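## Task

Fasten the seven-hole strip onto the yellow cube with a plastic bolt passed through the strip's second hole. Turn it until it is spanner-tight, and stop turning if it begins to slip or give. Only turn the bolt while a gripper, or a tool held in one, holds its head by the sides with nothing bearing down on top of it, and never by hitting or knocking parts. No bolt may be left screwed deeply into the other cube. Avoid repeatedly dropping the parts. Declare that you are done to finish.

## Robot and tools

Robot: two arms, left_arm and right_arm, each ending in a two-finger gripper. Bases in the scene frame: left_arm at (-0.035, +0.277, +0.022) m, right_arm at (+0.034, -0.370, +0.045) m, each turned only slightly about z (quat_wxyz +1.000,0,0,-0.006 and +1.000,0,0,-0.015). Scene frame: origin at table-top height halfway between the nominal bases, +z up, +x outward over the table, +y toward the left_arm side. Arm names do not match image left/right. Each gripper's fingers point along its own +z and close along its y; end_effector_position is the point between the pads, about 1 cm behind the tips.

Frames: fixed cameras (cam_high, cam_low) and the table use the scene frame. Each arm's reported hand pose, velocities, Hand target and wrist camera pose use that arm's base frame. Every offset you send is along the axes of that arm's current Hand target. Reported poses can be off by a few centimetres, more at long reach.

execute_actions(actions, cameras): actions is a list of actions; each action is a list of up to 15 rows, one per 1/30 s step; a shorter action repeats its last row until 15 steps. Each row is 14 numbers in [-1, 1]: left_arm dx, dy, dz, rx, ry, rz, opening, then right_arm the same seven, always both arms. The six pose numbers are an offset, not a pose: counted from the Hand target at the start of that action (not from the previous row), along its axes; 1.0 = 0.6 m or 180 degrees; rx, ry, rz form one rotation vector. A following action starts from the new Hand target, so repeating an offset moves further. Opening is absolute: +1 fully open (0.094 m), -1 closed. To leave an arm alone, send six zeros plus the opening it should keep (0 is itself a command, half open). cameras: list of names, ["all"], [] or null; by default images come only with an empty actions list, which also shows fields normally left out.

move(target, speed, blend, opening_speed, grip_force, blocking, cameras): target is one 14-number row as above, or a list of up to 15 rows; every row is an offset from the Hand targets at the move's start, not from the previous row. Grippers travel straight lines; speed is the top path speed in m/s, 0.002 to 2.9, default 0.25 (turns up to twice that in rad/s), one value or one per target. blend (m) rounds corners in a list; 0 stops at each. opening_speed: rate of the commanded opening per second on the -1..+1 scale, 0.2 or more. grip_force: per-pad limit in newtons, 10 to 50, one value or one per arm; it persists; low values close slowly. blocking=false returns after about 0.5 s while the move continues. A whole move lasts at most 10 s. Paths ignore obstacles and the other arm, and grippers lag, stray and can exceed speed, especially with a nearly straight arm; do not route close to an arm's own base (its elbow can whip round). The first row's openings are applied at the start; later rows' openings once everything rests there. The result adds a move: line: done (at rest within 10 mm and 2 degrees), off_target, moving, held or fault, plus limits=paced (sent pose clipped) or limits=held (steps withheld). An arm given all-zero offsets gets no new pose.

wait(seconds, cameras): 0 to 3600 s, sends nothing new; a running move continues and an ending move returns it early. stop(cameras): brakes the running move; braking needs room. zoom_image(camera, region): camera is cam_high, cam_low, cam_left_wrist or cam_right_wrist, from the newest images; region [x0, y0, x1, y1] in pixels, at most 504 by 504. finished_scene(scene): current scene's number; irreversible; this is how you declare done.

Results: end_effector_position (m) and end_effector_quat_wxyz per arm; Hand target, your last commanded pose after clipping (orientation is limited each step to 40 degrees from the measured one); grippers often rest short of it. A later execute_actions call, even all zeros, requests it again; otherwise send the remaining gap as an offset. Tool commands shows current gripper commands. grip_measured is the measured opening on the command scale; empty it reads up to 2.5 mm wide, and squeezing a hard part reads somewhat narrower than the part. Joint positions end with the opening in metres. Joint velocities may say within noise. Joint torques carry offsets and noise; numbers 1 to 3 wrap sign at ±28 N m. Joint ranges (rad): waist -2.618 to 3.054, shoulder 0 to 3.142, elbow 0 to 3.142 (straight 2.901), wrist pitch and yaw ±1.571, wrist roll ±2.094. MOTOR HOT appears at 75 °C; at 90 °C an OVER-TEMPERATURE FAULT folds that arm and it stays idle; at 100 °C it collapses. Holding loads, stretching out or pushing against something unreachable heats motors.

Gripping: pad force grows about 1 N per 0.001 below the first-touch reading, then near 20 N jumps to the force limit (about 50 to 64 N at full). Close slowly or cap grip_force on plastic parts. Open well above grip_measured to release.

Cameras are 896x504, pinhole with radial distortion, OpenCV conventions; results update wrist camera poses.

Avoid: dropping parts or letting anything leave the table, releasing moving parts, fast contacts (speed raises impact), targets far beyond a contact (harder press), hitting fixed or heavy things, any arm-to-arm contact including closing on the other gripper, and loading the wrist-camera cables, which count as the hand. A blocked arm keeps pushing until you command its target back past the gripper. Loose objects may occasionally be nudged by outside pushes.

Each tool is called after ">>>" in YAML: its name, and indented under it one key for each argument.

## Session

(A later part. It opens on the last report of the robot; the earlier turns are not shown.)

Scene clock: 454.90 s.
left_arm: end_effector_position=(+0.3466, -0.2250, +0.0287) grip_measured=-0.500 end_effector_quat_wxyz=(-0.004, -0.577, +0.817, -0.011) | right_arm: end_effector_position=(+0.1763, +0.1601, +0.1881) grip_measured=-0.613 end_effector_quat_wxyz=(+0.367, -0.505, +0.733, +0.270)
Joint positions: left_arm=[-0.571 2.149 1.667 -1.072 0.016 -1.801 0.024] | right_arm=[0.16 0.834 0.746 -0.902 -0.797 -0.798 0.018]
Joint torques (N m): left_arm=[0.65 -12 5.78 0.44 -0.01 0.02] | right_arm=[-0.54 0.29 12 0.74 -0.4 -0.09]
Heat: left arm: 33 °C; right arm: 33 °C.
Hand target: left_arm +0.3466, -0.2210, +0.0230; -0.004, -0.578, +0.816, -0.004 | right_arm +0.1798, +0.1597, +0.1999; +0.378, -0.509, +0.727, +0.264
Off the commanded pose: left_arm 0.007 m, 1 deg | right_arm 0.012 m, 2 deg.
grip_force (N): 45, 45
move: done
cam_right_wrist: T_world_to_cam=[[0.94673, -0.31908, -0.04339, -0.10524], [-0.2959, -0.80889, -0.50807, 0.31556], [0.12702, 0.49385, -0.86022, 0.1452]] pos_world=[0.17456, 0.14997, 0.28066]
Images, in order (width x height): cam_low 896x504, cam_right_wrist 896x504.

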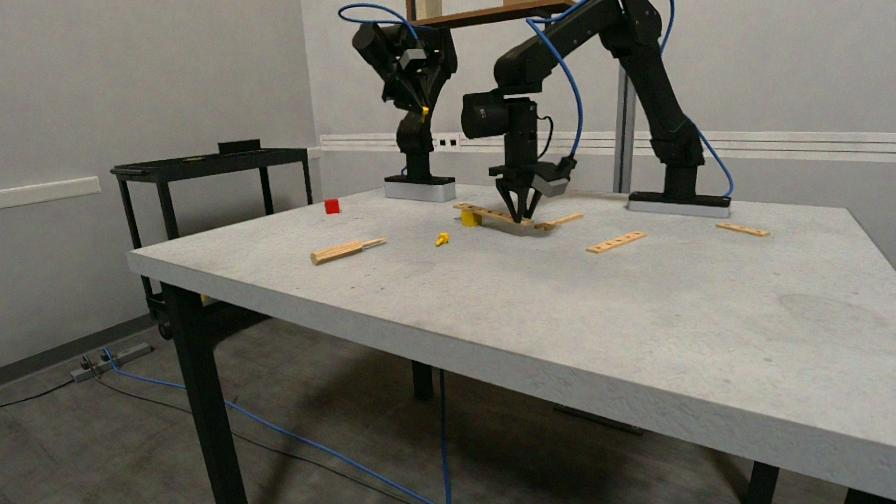

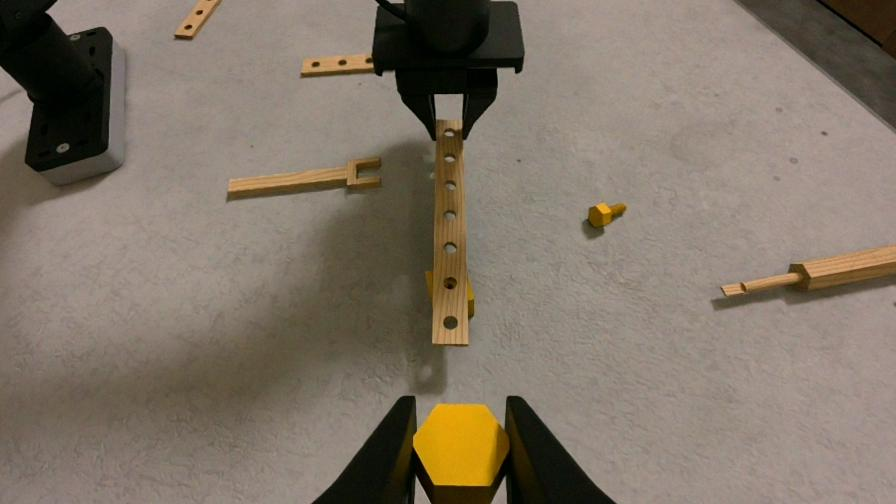

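>>> move:
  target: [0,0,0,0,0,0,-0.65,0.0635,0.0257,0.3153,0.051,-0.128,0.0226,-0.75]
  speed: 0.12
  cameras: ["all"]

>>> zoom_image:
  camera: "cam_low"
  region: [400, 120, 560, 240]

>>> zoom_image:
  camera: "cam_high"
  region: [400, 150, 520, 270]

Scene clock: 480.53 s.
left_arm: end_effector_position=(+0.3467, -0.2251, +0.0287) grip_measured=-0.500 end_effector_quat_wxyz=(-0.004, -0.577, +0.817, -0.011) | right_arm: end_effector_position=(+0.2093, +0.2883, +0.0457) grip_measured=-0.613 end_effector_quat_wxyz=(+0.517, -0.398, +0.692, +0.308)
Joint positions: left_arm=[-0.571 2.149 1.667 -1.071 0.016 -1.801 0.024] | right_arm=[0.829 1.915 0.138 1.492 -0.221 -0.049 0.018]
Joint torques (N m): left_arm=[0.49 -12.03 5.76 0.42 -0.02 0] | right_arm=[0.39 -3.54 2.24 2.25 0.09 0.03]
Heat: left arm: 34 °C; right arm: 34 °C.
Hand target: left_arm +0.3466, -0.2210, +0.0230; -0.004, -0.578, +0.816, -0.004 | right_arm +0.2110, +0.2900, +0.0602; +0.545, -0.388, +0.673, +0.315
Off the commanded pose: left_arm 0.007 m, 1 deg | right_arm 0.015 m, 4 deg.
joint sent to its limit (right arm) — joint 4 (wrist pitch), upper limit. The joint targets still meet the commanded pose.
grip_force (N): 45, 45
move: off_target (right_arm)
cam_left_wrist: T_world_to_cam=[[0.94052, -0.3397, 0.00586, -0.40322], [-0.30782, -0.84472, 0.43783, -0.05942], [-0.14378, -0.41359, -0.89904, 0.07161]] pos_world=[0.37124, -0.15755, 0.09276]
cam_right_wrist: T_world_to_cam=[[0.88389, -0.46711, -0.02342, -0.04678], [-0.31383, -0.55524, -0.77021, 0.29933], [0.34677, 0.68813, -0.63736, -0.15709]] pos_world=[0.18976, 0.25245, 0.12933]

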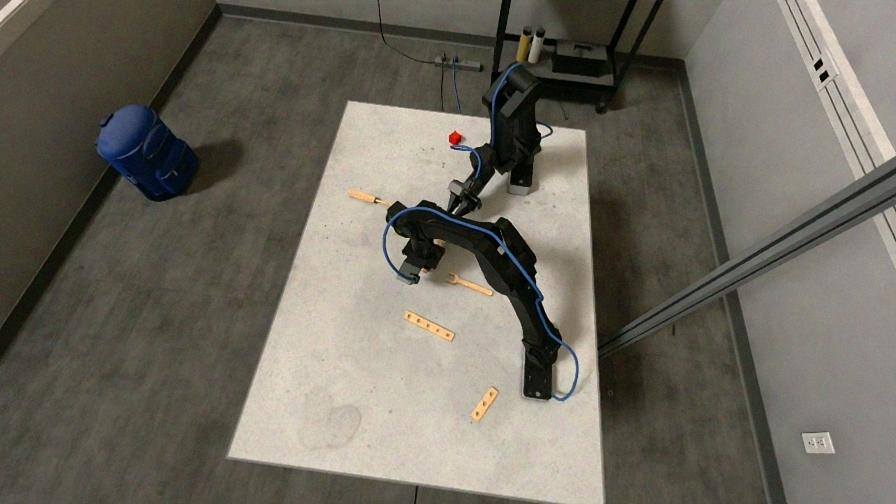

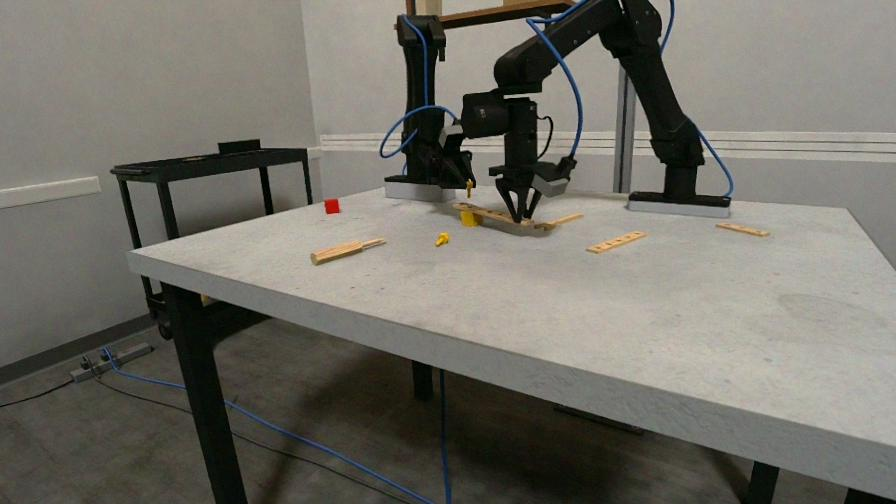

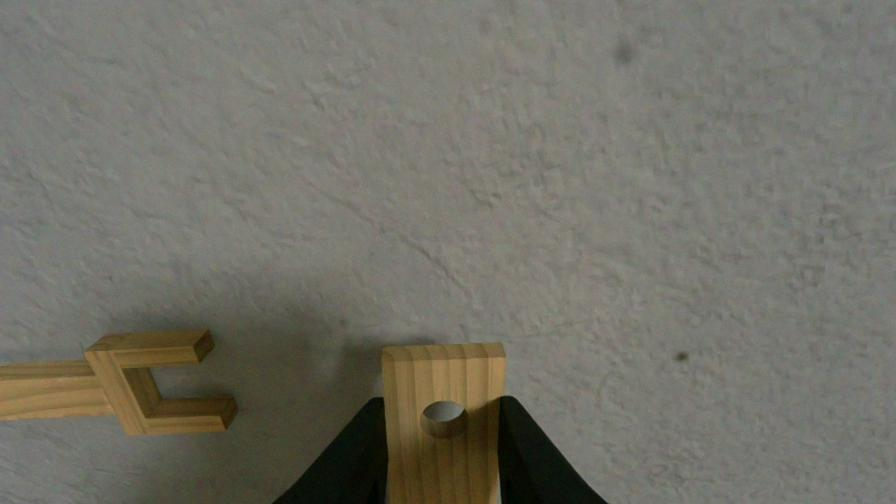

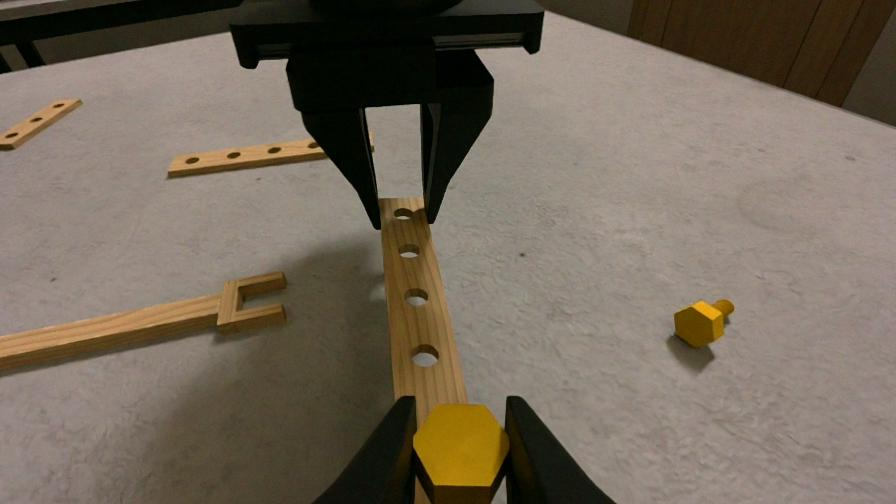

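Scaled by 3.150.

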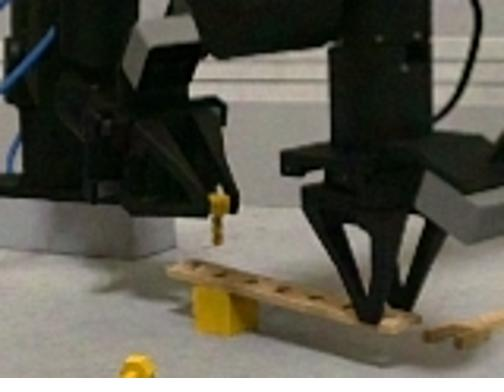

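Scaled by 4.200.

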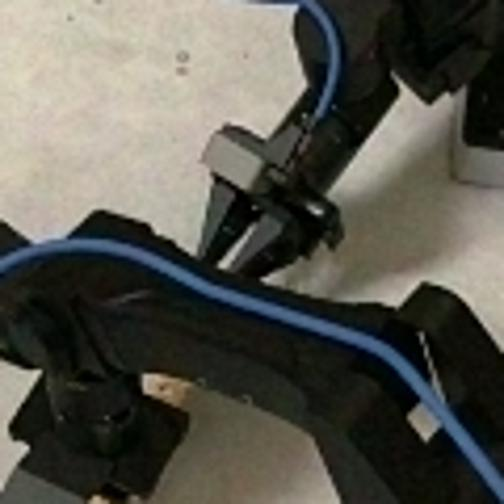

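>>> zoom_image:
  camera: "cam_low"
  region: [440, 170, 500, 230]

Scaled by 8.400.

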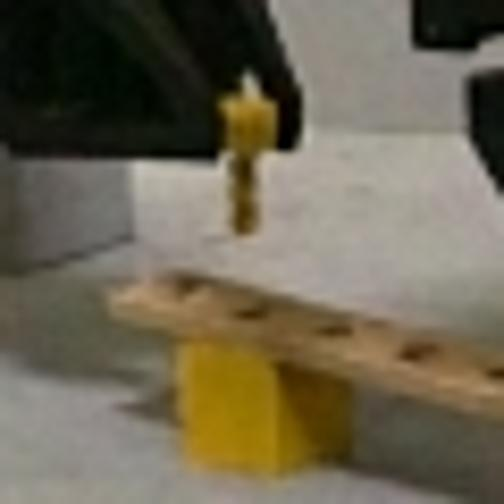

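>>> move:
  target: [0,0,0,0,0,0,-0.65,0.0222,0.0023,0.0081,0,0,0,-0.75]
  speed: 0.06
  cameras: ["cam_low","cam_right_wrist"]

>>> zoom_image:
  camera: "cam_low"
  region: [440, 170, 500, 230]

Scene clock: 505.00 s.
left_arm: end_effector_position=(+0.3467, -0.2251, +0.0287) grip_measured=-0.500 end_effector_quat_wxyz=(-0.004, -0.577, +0.817, -0.011) | right_arm: end_effector_position=(+0.2049, +0.2864, +0.0286) grip_measured=-0.613 end_effector_quat_wxyz=(+0.497, -0.404, +0.706, +0.302)
Joint positions: left_arm=[-0.571 2.149 1.667 -1.071 0.016 -1.801 0.024] | right_arm=[0.837 1.967 0.138 1.492 -0.216 -0.048 0.018]
Joint torques (N m): left_arm=[0.55 -11.99 5.78 0.42 -0.02 0.02] | right_arm=[0.34 -3.67 3.3 2.22 0.08 -0.05]
Heat: left arm: 34 °C; right arm: 43 °C.
Hand target: left_arm +0.3466, -0.2210, +0.0230; -0.004, -0.578, +0.816, -0.004 | right_arm +0.2108, +0.2924, +0.0462; +0.545, -0.388, +0.673, +0.315
Off the commanded pose: left_arm 0.007 m, 1 deg | right_arm 0.020 m, 7 deg.
joint sent to its limit (right arm) — joint 4 (wrist pitch), upper limit. The joint targets still meet the commanded pose.
grip_force (N): 45, 45
move: off_target (right_arm)
cam_right_wrist: T_world_to_cam=[[0.88422, -0.46577, -0.03483, -0.0444], [-0.33742, -0.58544, -0.73716, 0.29625], [0.32296, 0.66357, -0.67482, -0.15219]] pos_world=[0.18837, 0.25375, 0.11414]

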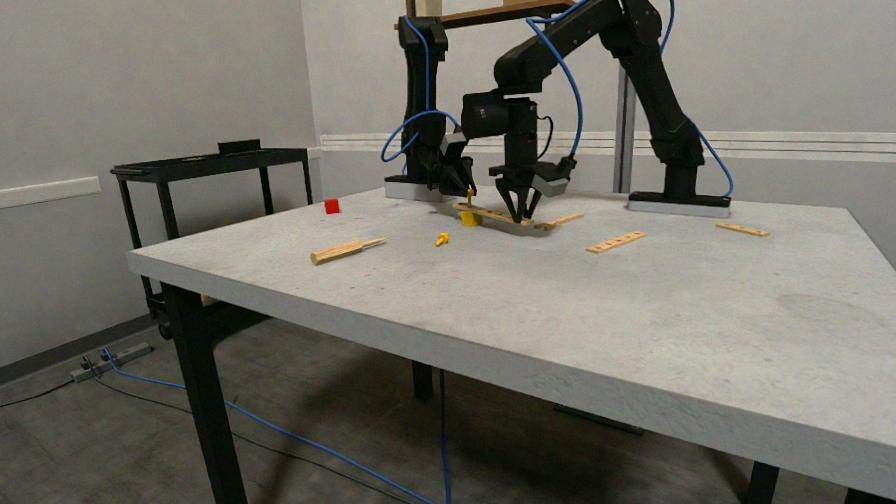

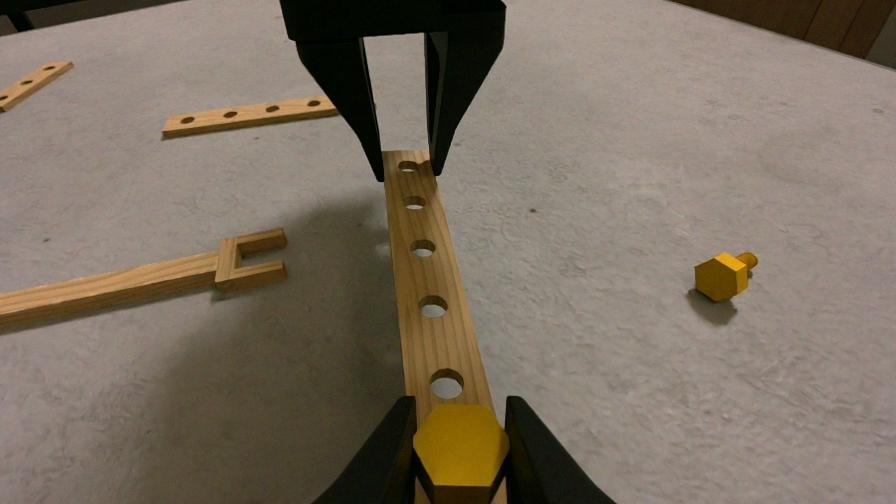

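Scaled by 8.400.

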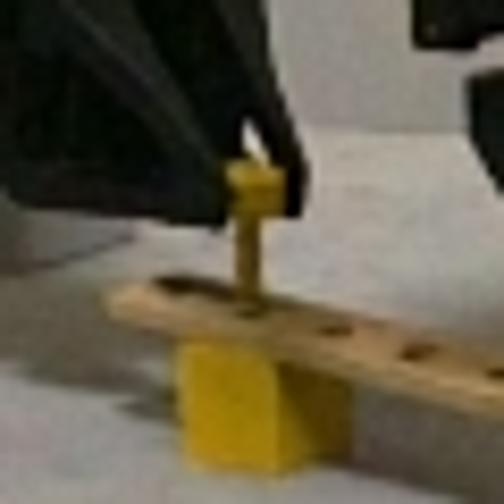

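>>> move:
  target: [0,0,0,0,0,0,-0.65,0.0207,0.001,0,0,0.039,0,-0.75]
  speed: 0.04
  cameras: ["cam_low","cam_right_wrist"]

>>> zoom_image:
  camera: "cam_low"
  region: [440, 170, 500, 230]

Scene clock: 537.10 s.
left_arm: end_effector_position=(+0.3467, -0.2251, +0.0287) grip_measured=-0.500 end_effector_quat_wxyz=(-0.004, -0.576, +0.817, -0.011) | right_arm: end_effector_position=(+0.2051, +0.2864, +0.0266) grip_measured=-0.613 end_effector_quat_wxyz=(+0.492, -0.407, +0.712, +0.293)
Joint positions: left_arm=[-0.571 2.149 1.667 -1.071 0.016 -1.8 0.024] | right_arm=[0.846 1.929 0.144 1.426 -0.197 -0.056 0.018]
Joint torques (N m): left_arm=[0.58 -11.93 5.75 0.44 -0.01 -0.01] | right_arm=[0.36 -6.23 4.14 1.35 0.09 -0.09]
Heat: left arm: 34 °C; right arm: 48 °C.
Hand target: left_arm +0.3466, -0.2210, +0.0230; -0.004, -0.578, +0.816, -0.004 | right_arm +0.2090, +0.2905, +0.0340; +0.503, -0.407, +0.705, +0.291
Off the commanded pose: left_arm 0.007 m, 1 deg | right_arm 0.009 m, 2 deg.
grip_force (N): 45, 45
move: done
cam_right_wrist: T_world_to_cam=[[0.88139, -0.47162, -0.02679, -0.04254], [-0.34394, -0.60183, -0.72076, 0.30046], [0.32381, 0.64449, -0.69266, -0.14772]] pos_world=[0.18867, 0.25597, 0.1131]

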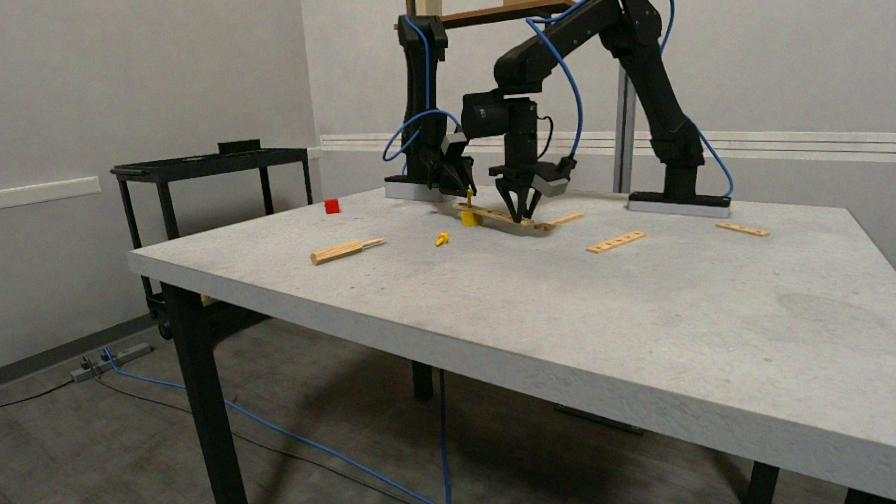

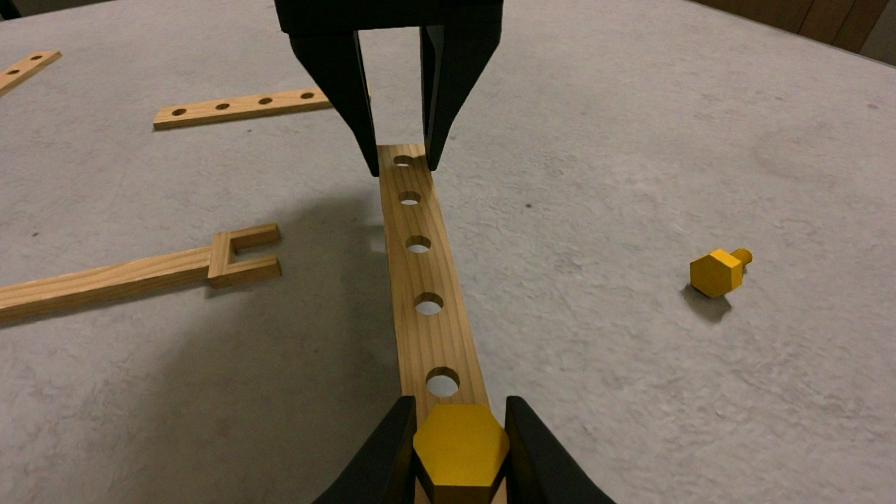

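Scaled by 8.400.

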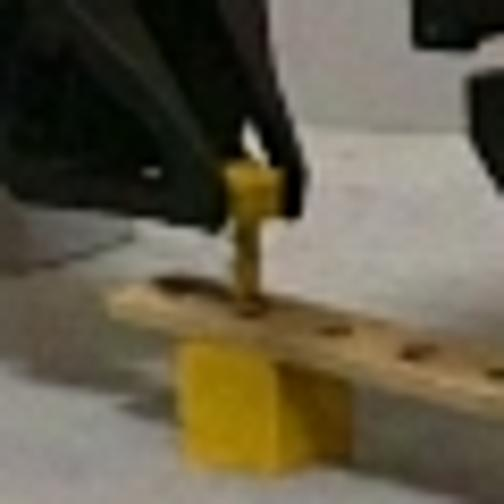

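>>> move:
  target: [0,0,0,0,0,0,-0.65,-0.009,-0.001,0.0067,0,0,0,-0.75]
  speed: 0.04
  cameras: ["cam_low","cam_right_wrist"]

>>> zoom_image:
  camera: "cam_low"
  region: [440, 170, 500, 230]

Scene clock: 541.70 s.
left_arm: end_effector_position=(+0.3467, -0.2251, +0.0287) grip_measured=-0.500 end_effector_quat_wxyz=(-0.004, -0.576, +0.817, -0.011) | right_arm: end_effector_position=(+0.2087, +0.2913, +0.0307) grip_measured=-0.613 end_effector_quat_wxyz=(+0.492, -0.407, +0.711, +0.293)
Joint positions: left_arm=[-0.571 2.149 1.667 -1.071 0.016 -1.8 0.024] | right_arm=[0.849 1.897 0.167 1.372 -0.195 -0.056 0.018]
Joint torques (N m): left_arm=[0.54 -12 5.78 0.43 -0.03 0.03] | right_arm=[0.34 -6.16 4.42 1.37 0.08 -0.08]
Heat: left arm: 34 °C; right arm: 46 °C.
Hand target: left_arm +0.3466, -0.2210, +0.0230; -0.004, -0.578, +0.816, -0.004 | right_arm +0.2123, +0.2950, +0.0379; +0.503, -0.407, +0.705, +0.291
Off the commanded pose: left_arm 0.007 m, 1 deg | right_arm 0.009 m, 1 deg.
grip_force (N): 45, 45
move: done
cam_right_wrist: T_world_to_cam=[[0.8817, -0.47111, -0.02562, -0.04358], [-0.3423, -0.60137, -0.72193, 0.30715], [0.3247, 0.6453, -0.69149, -0.1497]] pos_world=[0.19217, 0.26078, 0.11711]

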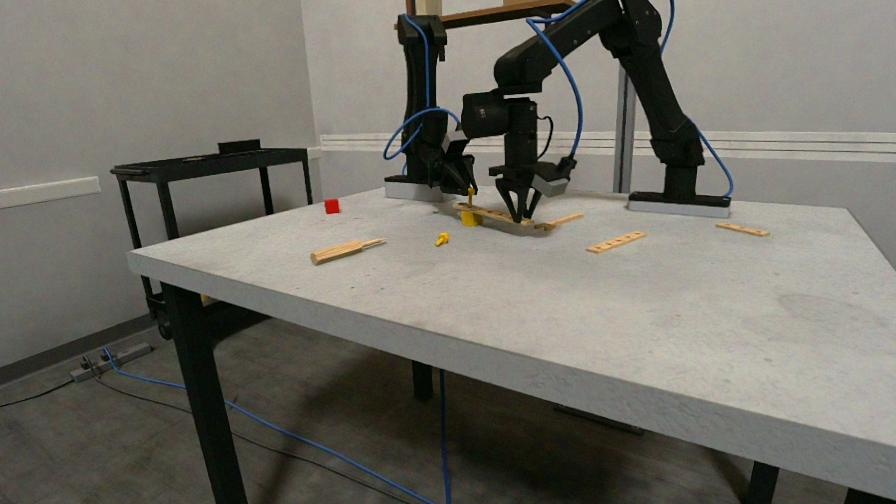

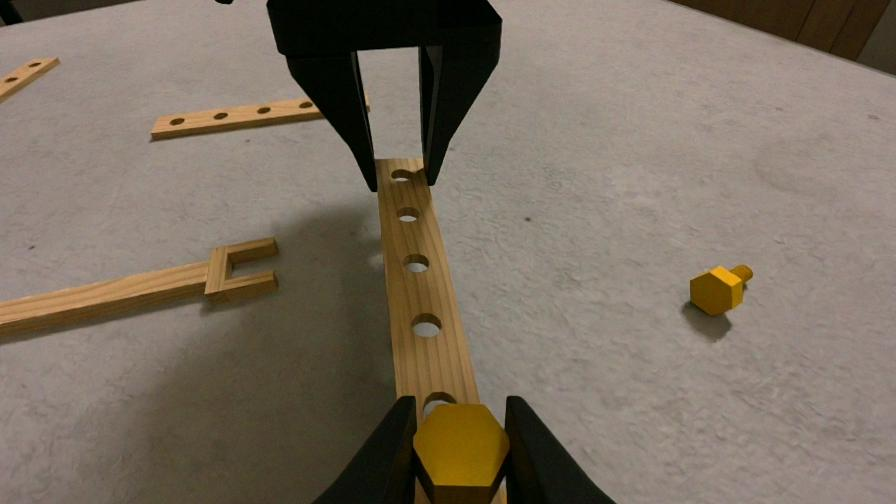

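Scaled by 8.400.

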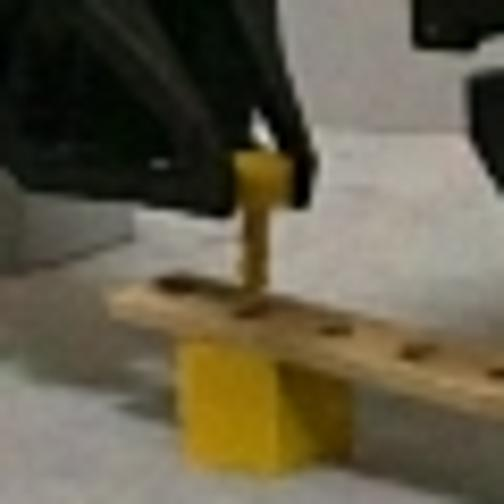

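>>> move:
  target: [0,0,0,0,0,0,-0.65,0.0126,0,0.0043,0,0,0,-0.75]
  speed: 0.04
  cameras: ["cam_low","cam_right_wrist"]

>>> zoom_image:
  camera: "cam_low"
  region: [440, 170, 500, 230]

Scene clock: 549.63 s.
left_arm: end_effector_position=(+0.3468, -0.2251, +0.0287) grip_measured=-0.500 end_effector_quat_wxyz=(-0.004, -0.576, +0.817, -0.011) | right_arm: end_effector_position=(+0.2093, +0.2919, +0.0290) grip_measured=-0.613 end_effector_quat_wxyz=(+0.497, -0.406, +0.708, +0.294)
Joint positions: left_arm=[-0.571 2.149 1.667 -1.071 0.016 -1.8 0.024] | right_arm=[0.849 1.937 0.167 1.423 -0.195 -0.056 0.018]
Joint torques (N m): left_arm=[0.58 -11.99 5.78 0.42 -0.03 0] | right_arm=[0.35 -3.63 4.26 1.52 0.08 -0.09]
Heat: left arm: 34 °C; right arm: 44 °C.
Hand target: left_arm +0.3467, -0.2211, +0.0230; -0.004, -0.578, +0.816, -0.005 | right_arm +0.2123, +0.2950, +0.0299; +0.503, -0.407, +0.705, +0.291
Off the commanded pose: left_arm 0.007 m, 1 deg | right_arm 0.004 m, 1 deg.
grip_force (N): 45, 45
move: done
cam_right_wrist: T_world_to_cam=[[0.8817, -0.47125, -0.02289, -0.04388], [-0.33712, -0.59533, -0.72933, 0.30385], [0.33007, 0.65077, -0.68378, -0.1544]] pos_world=[0.19209, 0.2607, 0.11503]

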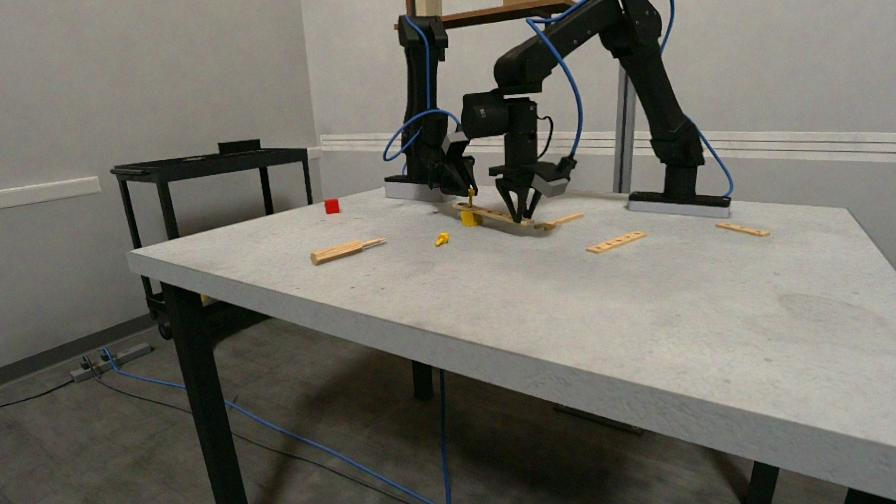

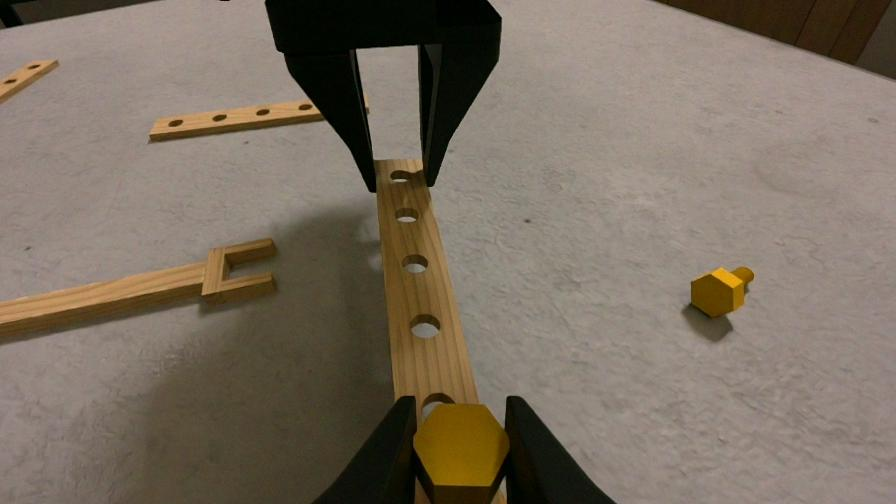

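Scaled by 8.400.

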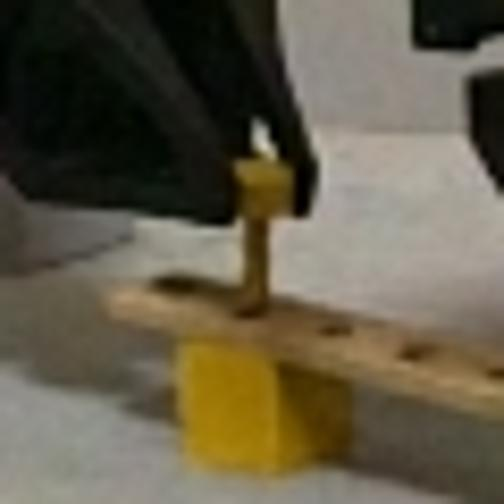

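>>> move:
  target: [0,0,0,0,0,0,-0.65,0.0095,0,0.0033,0,0,0,-0.75]
  speed: 0.04
  cameras: ["cam_low","cam_right_wrist"]

>>> zoom_image:
  camera: "cam_low"
  region: [440, 170, 500, 230]

Scene clock: 552.50 s.
left_arm: end_effector_position=(+0.3468, -0.2255, +0.0287) grip_measured=-0.500 end_effector_quat_wxyz=(-0.004, -0.576, +0.817, -0.012) | right_arm: end_effector_position=(+0.2091, +0.2917, +0.0222) grip_measured=-0.613 end_effector_quat_wxyz=(+0.495, -0.407, +0.709, +0.293)
Joint positions: left_arm=[-0.571 2.149 1.667 -1.07 0.017 -1.8 0.024] | right_arm=[0.849 1.992 0.169 1.472 -0.195 -0.056 0.018]
Joint torques (N m): left_arm=[0.65 -11.93 5.81 0.42 -0.04 0] | right_arm=[0.34 -3.79 3.88 1.56 0.08 -0.09]
Heat: left arm: 34 °C; right arm: 44 °C.
Hand target: left_arm +0.3466, -0.2210, +0.0230; -0.004, -0.578, +0.816, -0.004 | right_arm +0.2123, +0.2950, +0.0239; +0.503, -0.407, +0.705, +0.291
Off the commanded pose: left_arm 0.007 m, 1 deg | right_arm 0.005 m, 1 deg.
grip_force (N): 45, 45
move: done
cam_right_wrist: T_world_to_cam=[[0.88165, -0.4713, -0.02385, -0.04394], [-0.3391, -0.59758, -0.72658, 0.29979], [0.32818, 0.64868, -0.68667, -0.15779]] pos_world=[0.19218, 0.26079, 0.10842]

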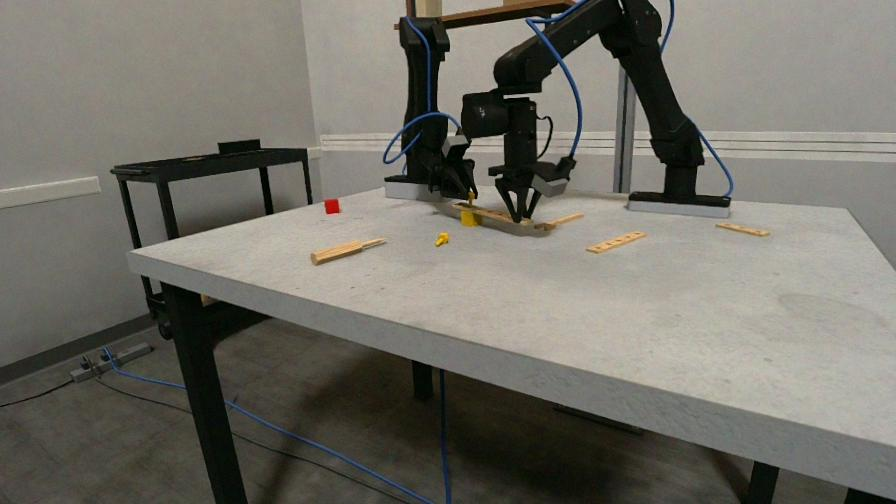

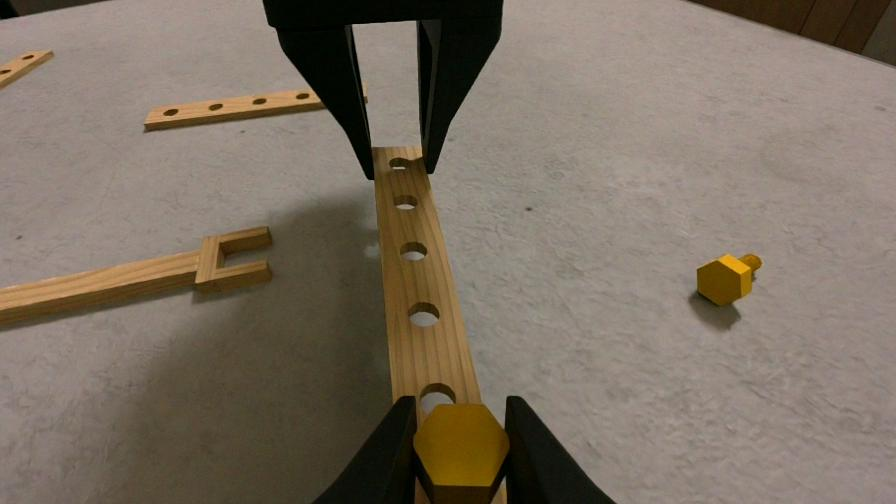

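Scaled by 8.400.

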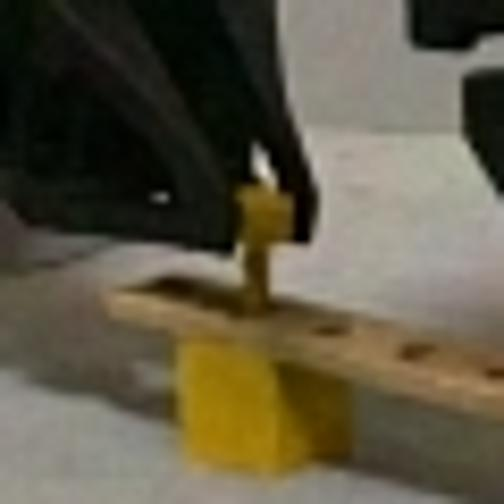

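>>> move:
  target: [0,0,0,0,0,0,-0.65,0.0079,0,0.0027,0,0,0,-0.75]
  speed: 0.04
  cameras: ["cam_low","cam_right_wrist"]

>>> zoom_image:
  camera: "cam_low"
  region: [440, 170, 500, 230]

Scene clock: 555.83 s.
left_arm: end_effector_position=(+0.3472, -0.2250, +0.0287) grip_measured=-0.500 end_effector_quat_wxyz=(-0.004, -0.577, +0.817, -0.012) | right_arm: end_effector_position=(+0.2101, +0.2928, +0.0162) grip_measured=-0.613 end_effector_quat_wxyz=(+0.492, -0.408, +0.712, +0.292)
Joint positions: left_arm=[-0.57 2.149 1.667 -1.07 0.017 -1.8 0.024] | right_arm=[0.849 2.029 0.18 1.489 -0.195 -0.057 0.018]
Joint torques (N m): left_arm=[0.49 -11.95 5.76 0.39 -0.04 -0.01] | right_arm=[0.35 -3.32 2.95 1.79 0.08 -0.08]
Heat: left arm: 34 °C; right arm: 44 °C.
Hand target: left_arm +0.3466, -0.2211, +0.0230; -0.004, -0.578, +0.816, -0.004 | right_arm +0.2123, +0.2951, +0.0189; +0.503, -0.407, +0.705, +0.291
Off the commanded pose: left_arm 0.007 m, 1 deg | right_arm 0.004 m, 2 deg.
grip_force (N): 45, 45
move: done
cam_right_wrist: T_world_to_cam=[[0.88155, -0.47138, -0.02563, -0.04437], [-0.34323, -0.60272, -0.72036, 0.29865], [0.32412, 0.64384, -0.69312, -0.16057]] pos_world=[0.19367, 0.26247, 0.1027]

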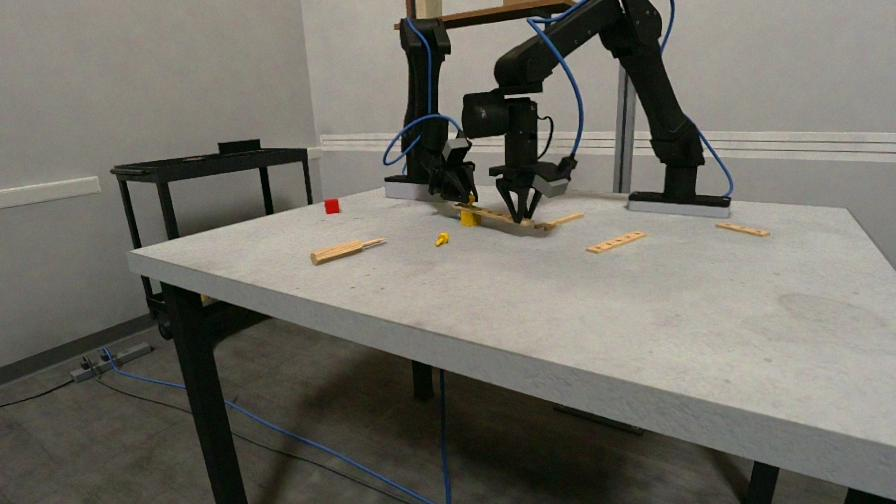

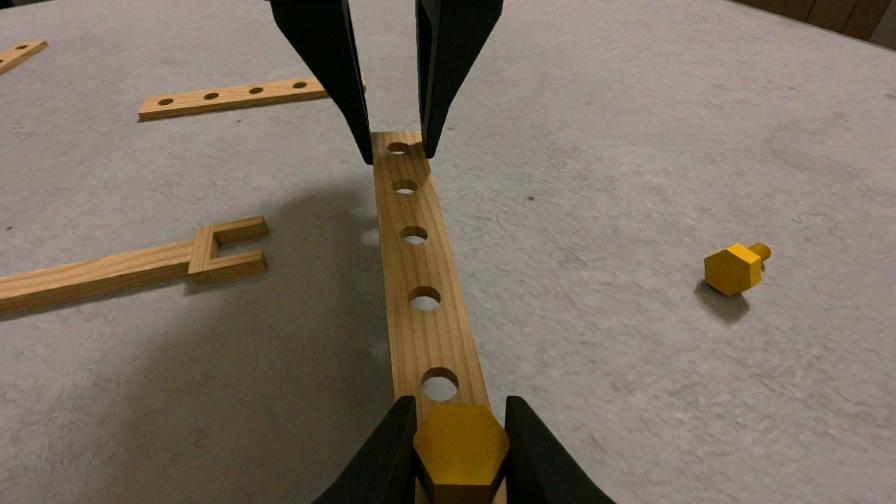

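Scaled by 8.400.

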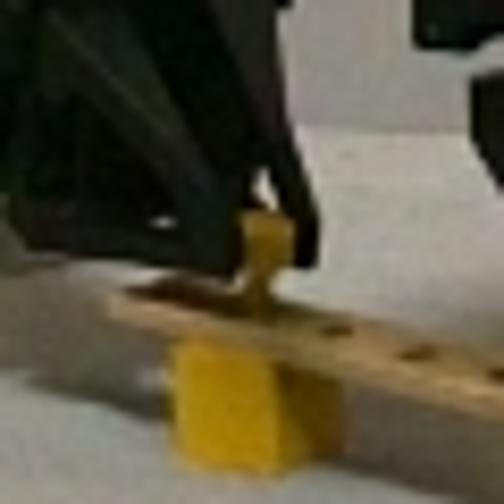

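>>> move:
  target: [0,0,0,0,0,0,-0.65,0,0,0,0,0,0,-0.3]
  opening_speed: 0.3
  grip_force: 50
  cameras: ["cam_low","cam_right_wrist"]

>>> zoom_image:
  camera: "cam_low"
  region: [440, 170, 500, 230]

Scene clock: 563.30 s.
left_arm: end_effector_position=(+0.3472, -0.2250, +0.0287) grip_measured=-0.505 end_effector_quat_wxyz=(-0.004, -0.577, +0.817, -0.012) | right_arm: end_effector_position=(+0.2094, +0.2919, +0.0129) grip_measured=-0.302 end_effector_quat_wxyz=(+0.488, -0.408, +0.715, +0.291)
Joint positions: left_arm=[-0.57 2.149 1.667 -1.07 0.017 -1.8 0.023] | right_arm=[0.849 2.037 0.18 1.487 -0.194 -0.057 0.033]
Joint torques (N m): left_arm=[0.44 -12.05 5.81 0.42 -0.04 -0.01] | right_arm=[0.34 -3.96 2.89 1.8 0.08 -0.08]
Heat: left arm: 34 °C; right arm: 44 °C.
Hand target: left_arm +0.3466, -0.2211, +0.0230; -0.004, -0.578, +0.816, -0.004 | right_arm +0.2123, +0.2950, +0.0188; +0.503, -0.407, +0.705, +0.291
Off the commanded pose: left_arm 0.007 m, 1 deg | right_arm 0.007 m, 2 deg.
move: done
cam_right_wrist: T_world_to_cam=[[0.88122, -0.47188, -0.02785, -0.04398], [-0.34825, -0.60824, -0.71328, 0.29815], [0.31965, 0.63826, -0.70032, -0.15943]] pos_world=[0.19355, 0.26235, 0.09979]

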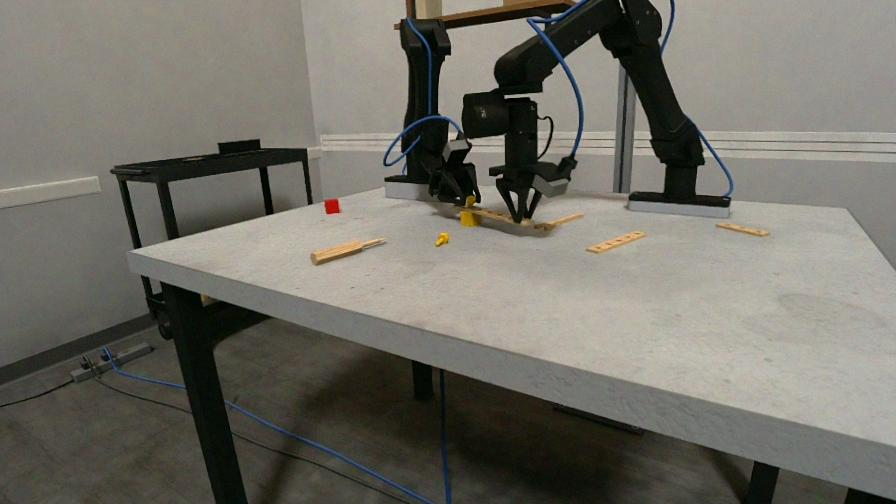

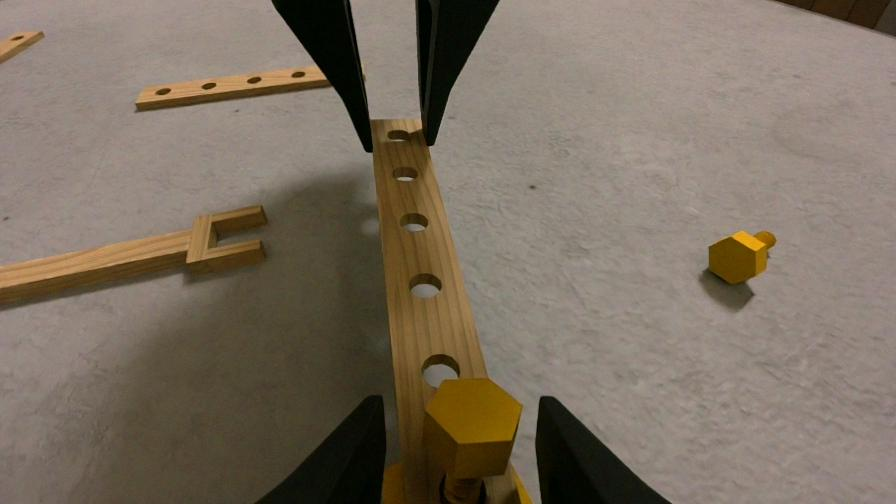

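Scaled by 8.400.

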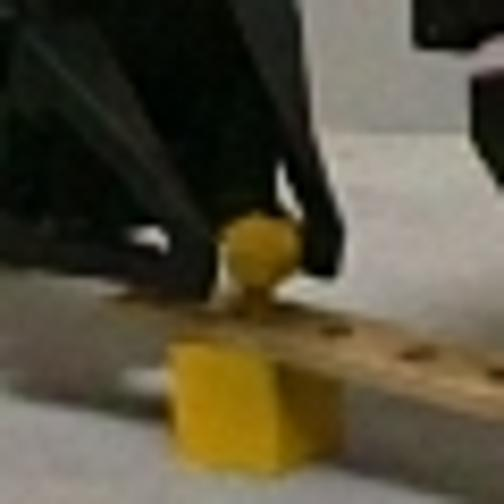

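>>> move:
  target: [0,0,0,0,0,0,-0.65,0,0,-0.105,0,0,0,-0.3]
  speed: 0.08
  cameras: ["cam_low","cam_right_wrist"]

>>> zoom_image:
  camera: "cam_low"
  region: [440, 130, 600, 240]

Scene clock: 578.90 s.
left_arm: end_effector_position=(+0.3472, -0.2252, +0.0287) grip_measured=-0.505 end_effector_quat_wxyz=(-0.005, -0.577, +0.817, -0.012) | right_arm: end_effector_position=(+0.1876, +0.2489, +0.0361) grip_measured=-0.302 end_effector_quat_wxyz=(+0.491, -0.411, +0.712, +0.290)
Joint positions: left_arm=[-0.57 2.149 1.667 -1.07 0.018 -1.799 0.023] | right_arm=[0.765 1.78 -0.009 1.417 -0.272 -0.095 0.033]
Joint torques (N m): left_arm=[0.5 -11.93 5.86 0.41 -0.03 0] | right_arm=[-0.53 -4.62 2.4 1.33 -0.21 -0.09]
Heat: left arm: 34 °C; right arm: 44 °C.
Hand target: left_arm +0.3466, -0.2212, +0.0230; -0.004, -0.578, +0.816, -0.005 | right_arm +0.1825, +0.2434, +0.0392; +0.503, -0.407, +0.705, +0.291
Off the commanded pose: left_arm 0.007 m, 1 deg | right_arm 0.008 m, 2 deg.
joint sent to its limit (right arm) — joint 3 (elbow), lower limit, where the elbow is as bent as it goes. The joint targets are off in position, not in orientation.
move: done
cam_right_wrist: T_world_to_cam=[[0.88286, -0.4692, -0.02014, -0.04564], [-0.33963, -0.60826, -0.71741, 0.2794], [0.32436, 0.64021, -0.69636, -0.11032]] pos_world=[0.17097, 0.21916, 0.1227]

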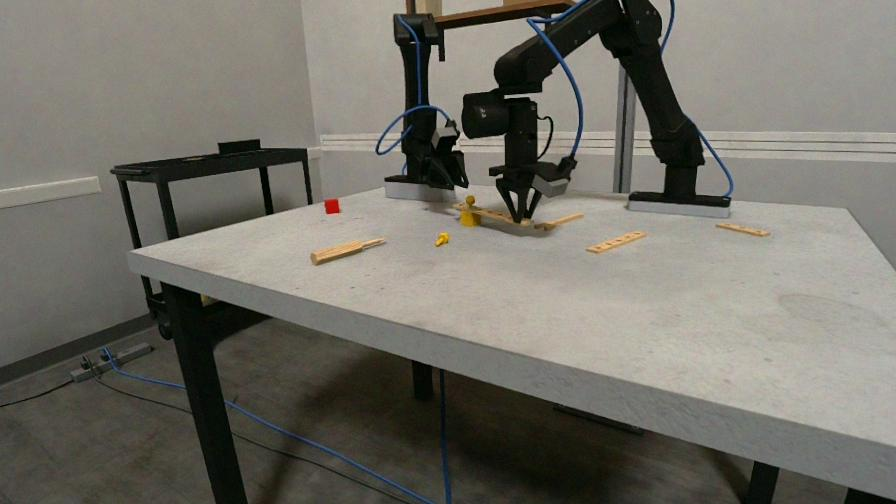

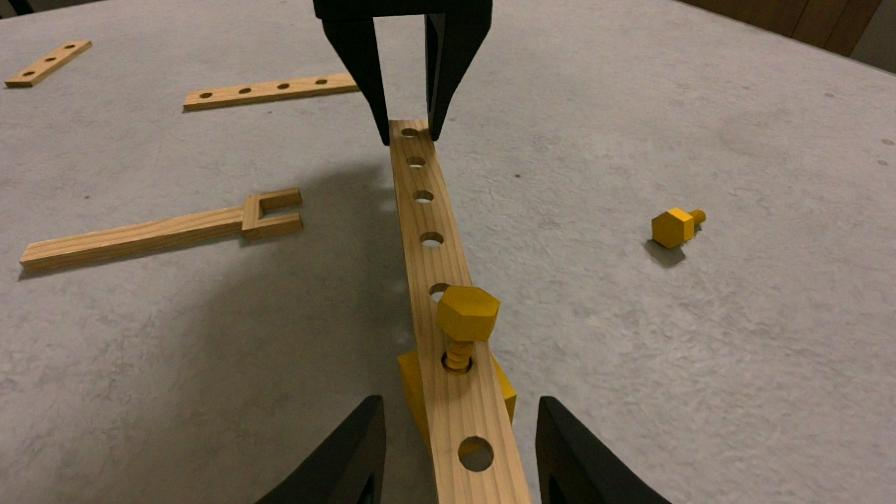

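Scaled by 3.150.

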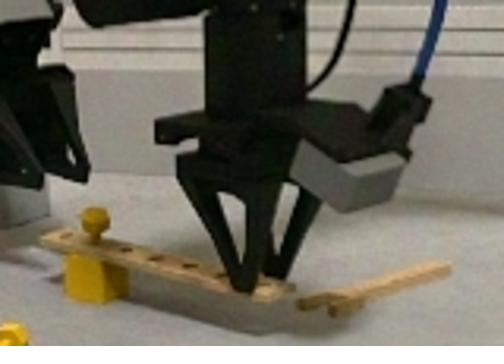

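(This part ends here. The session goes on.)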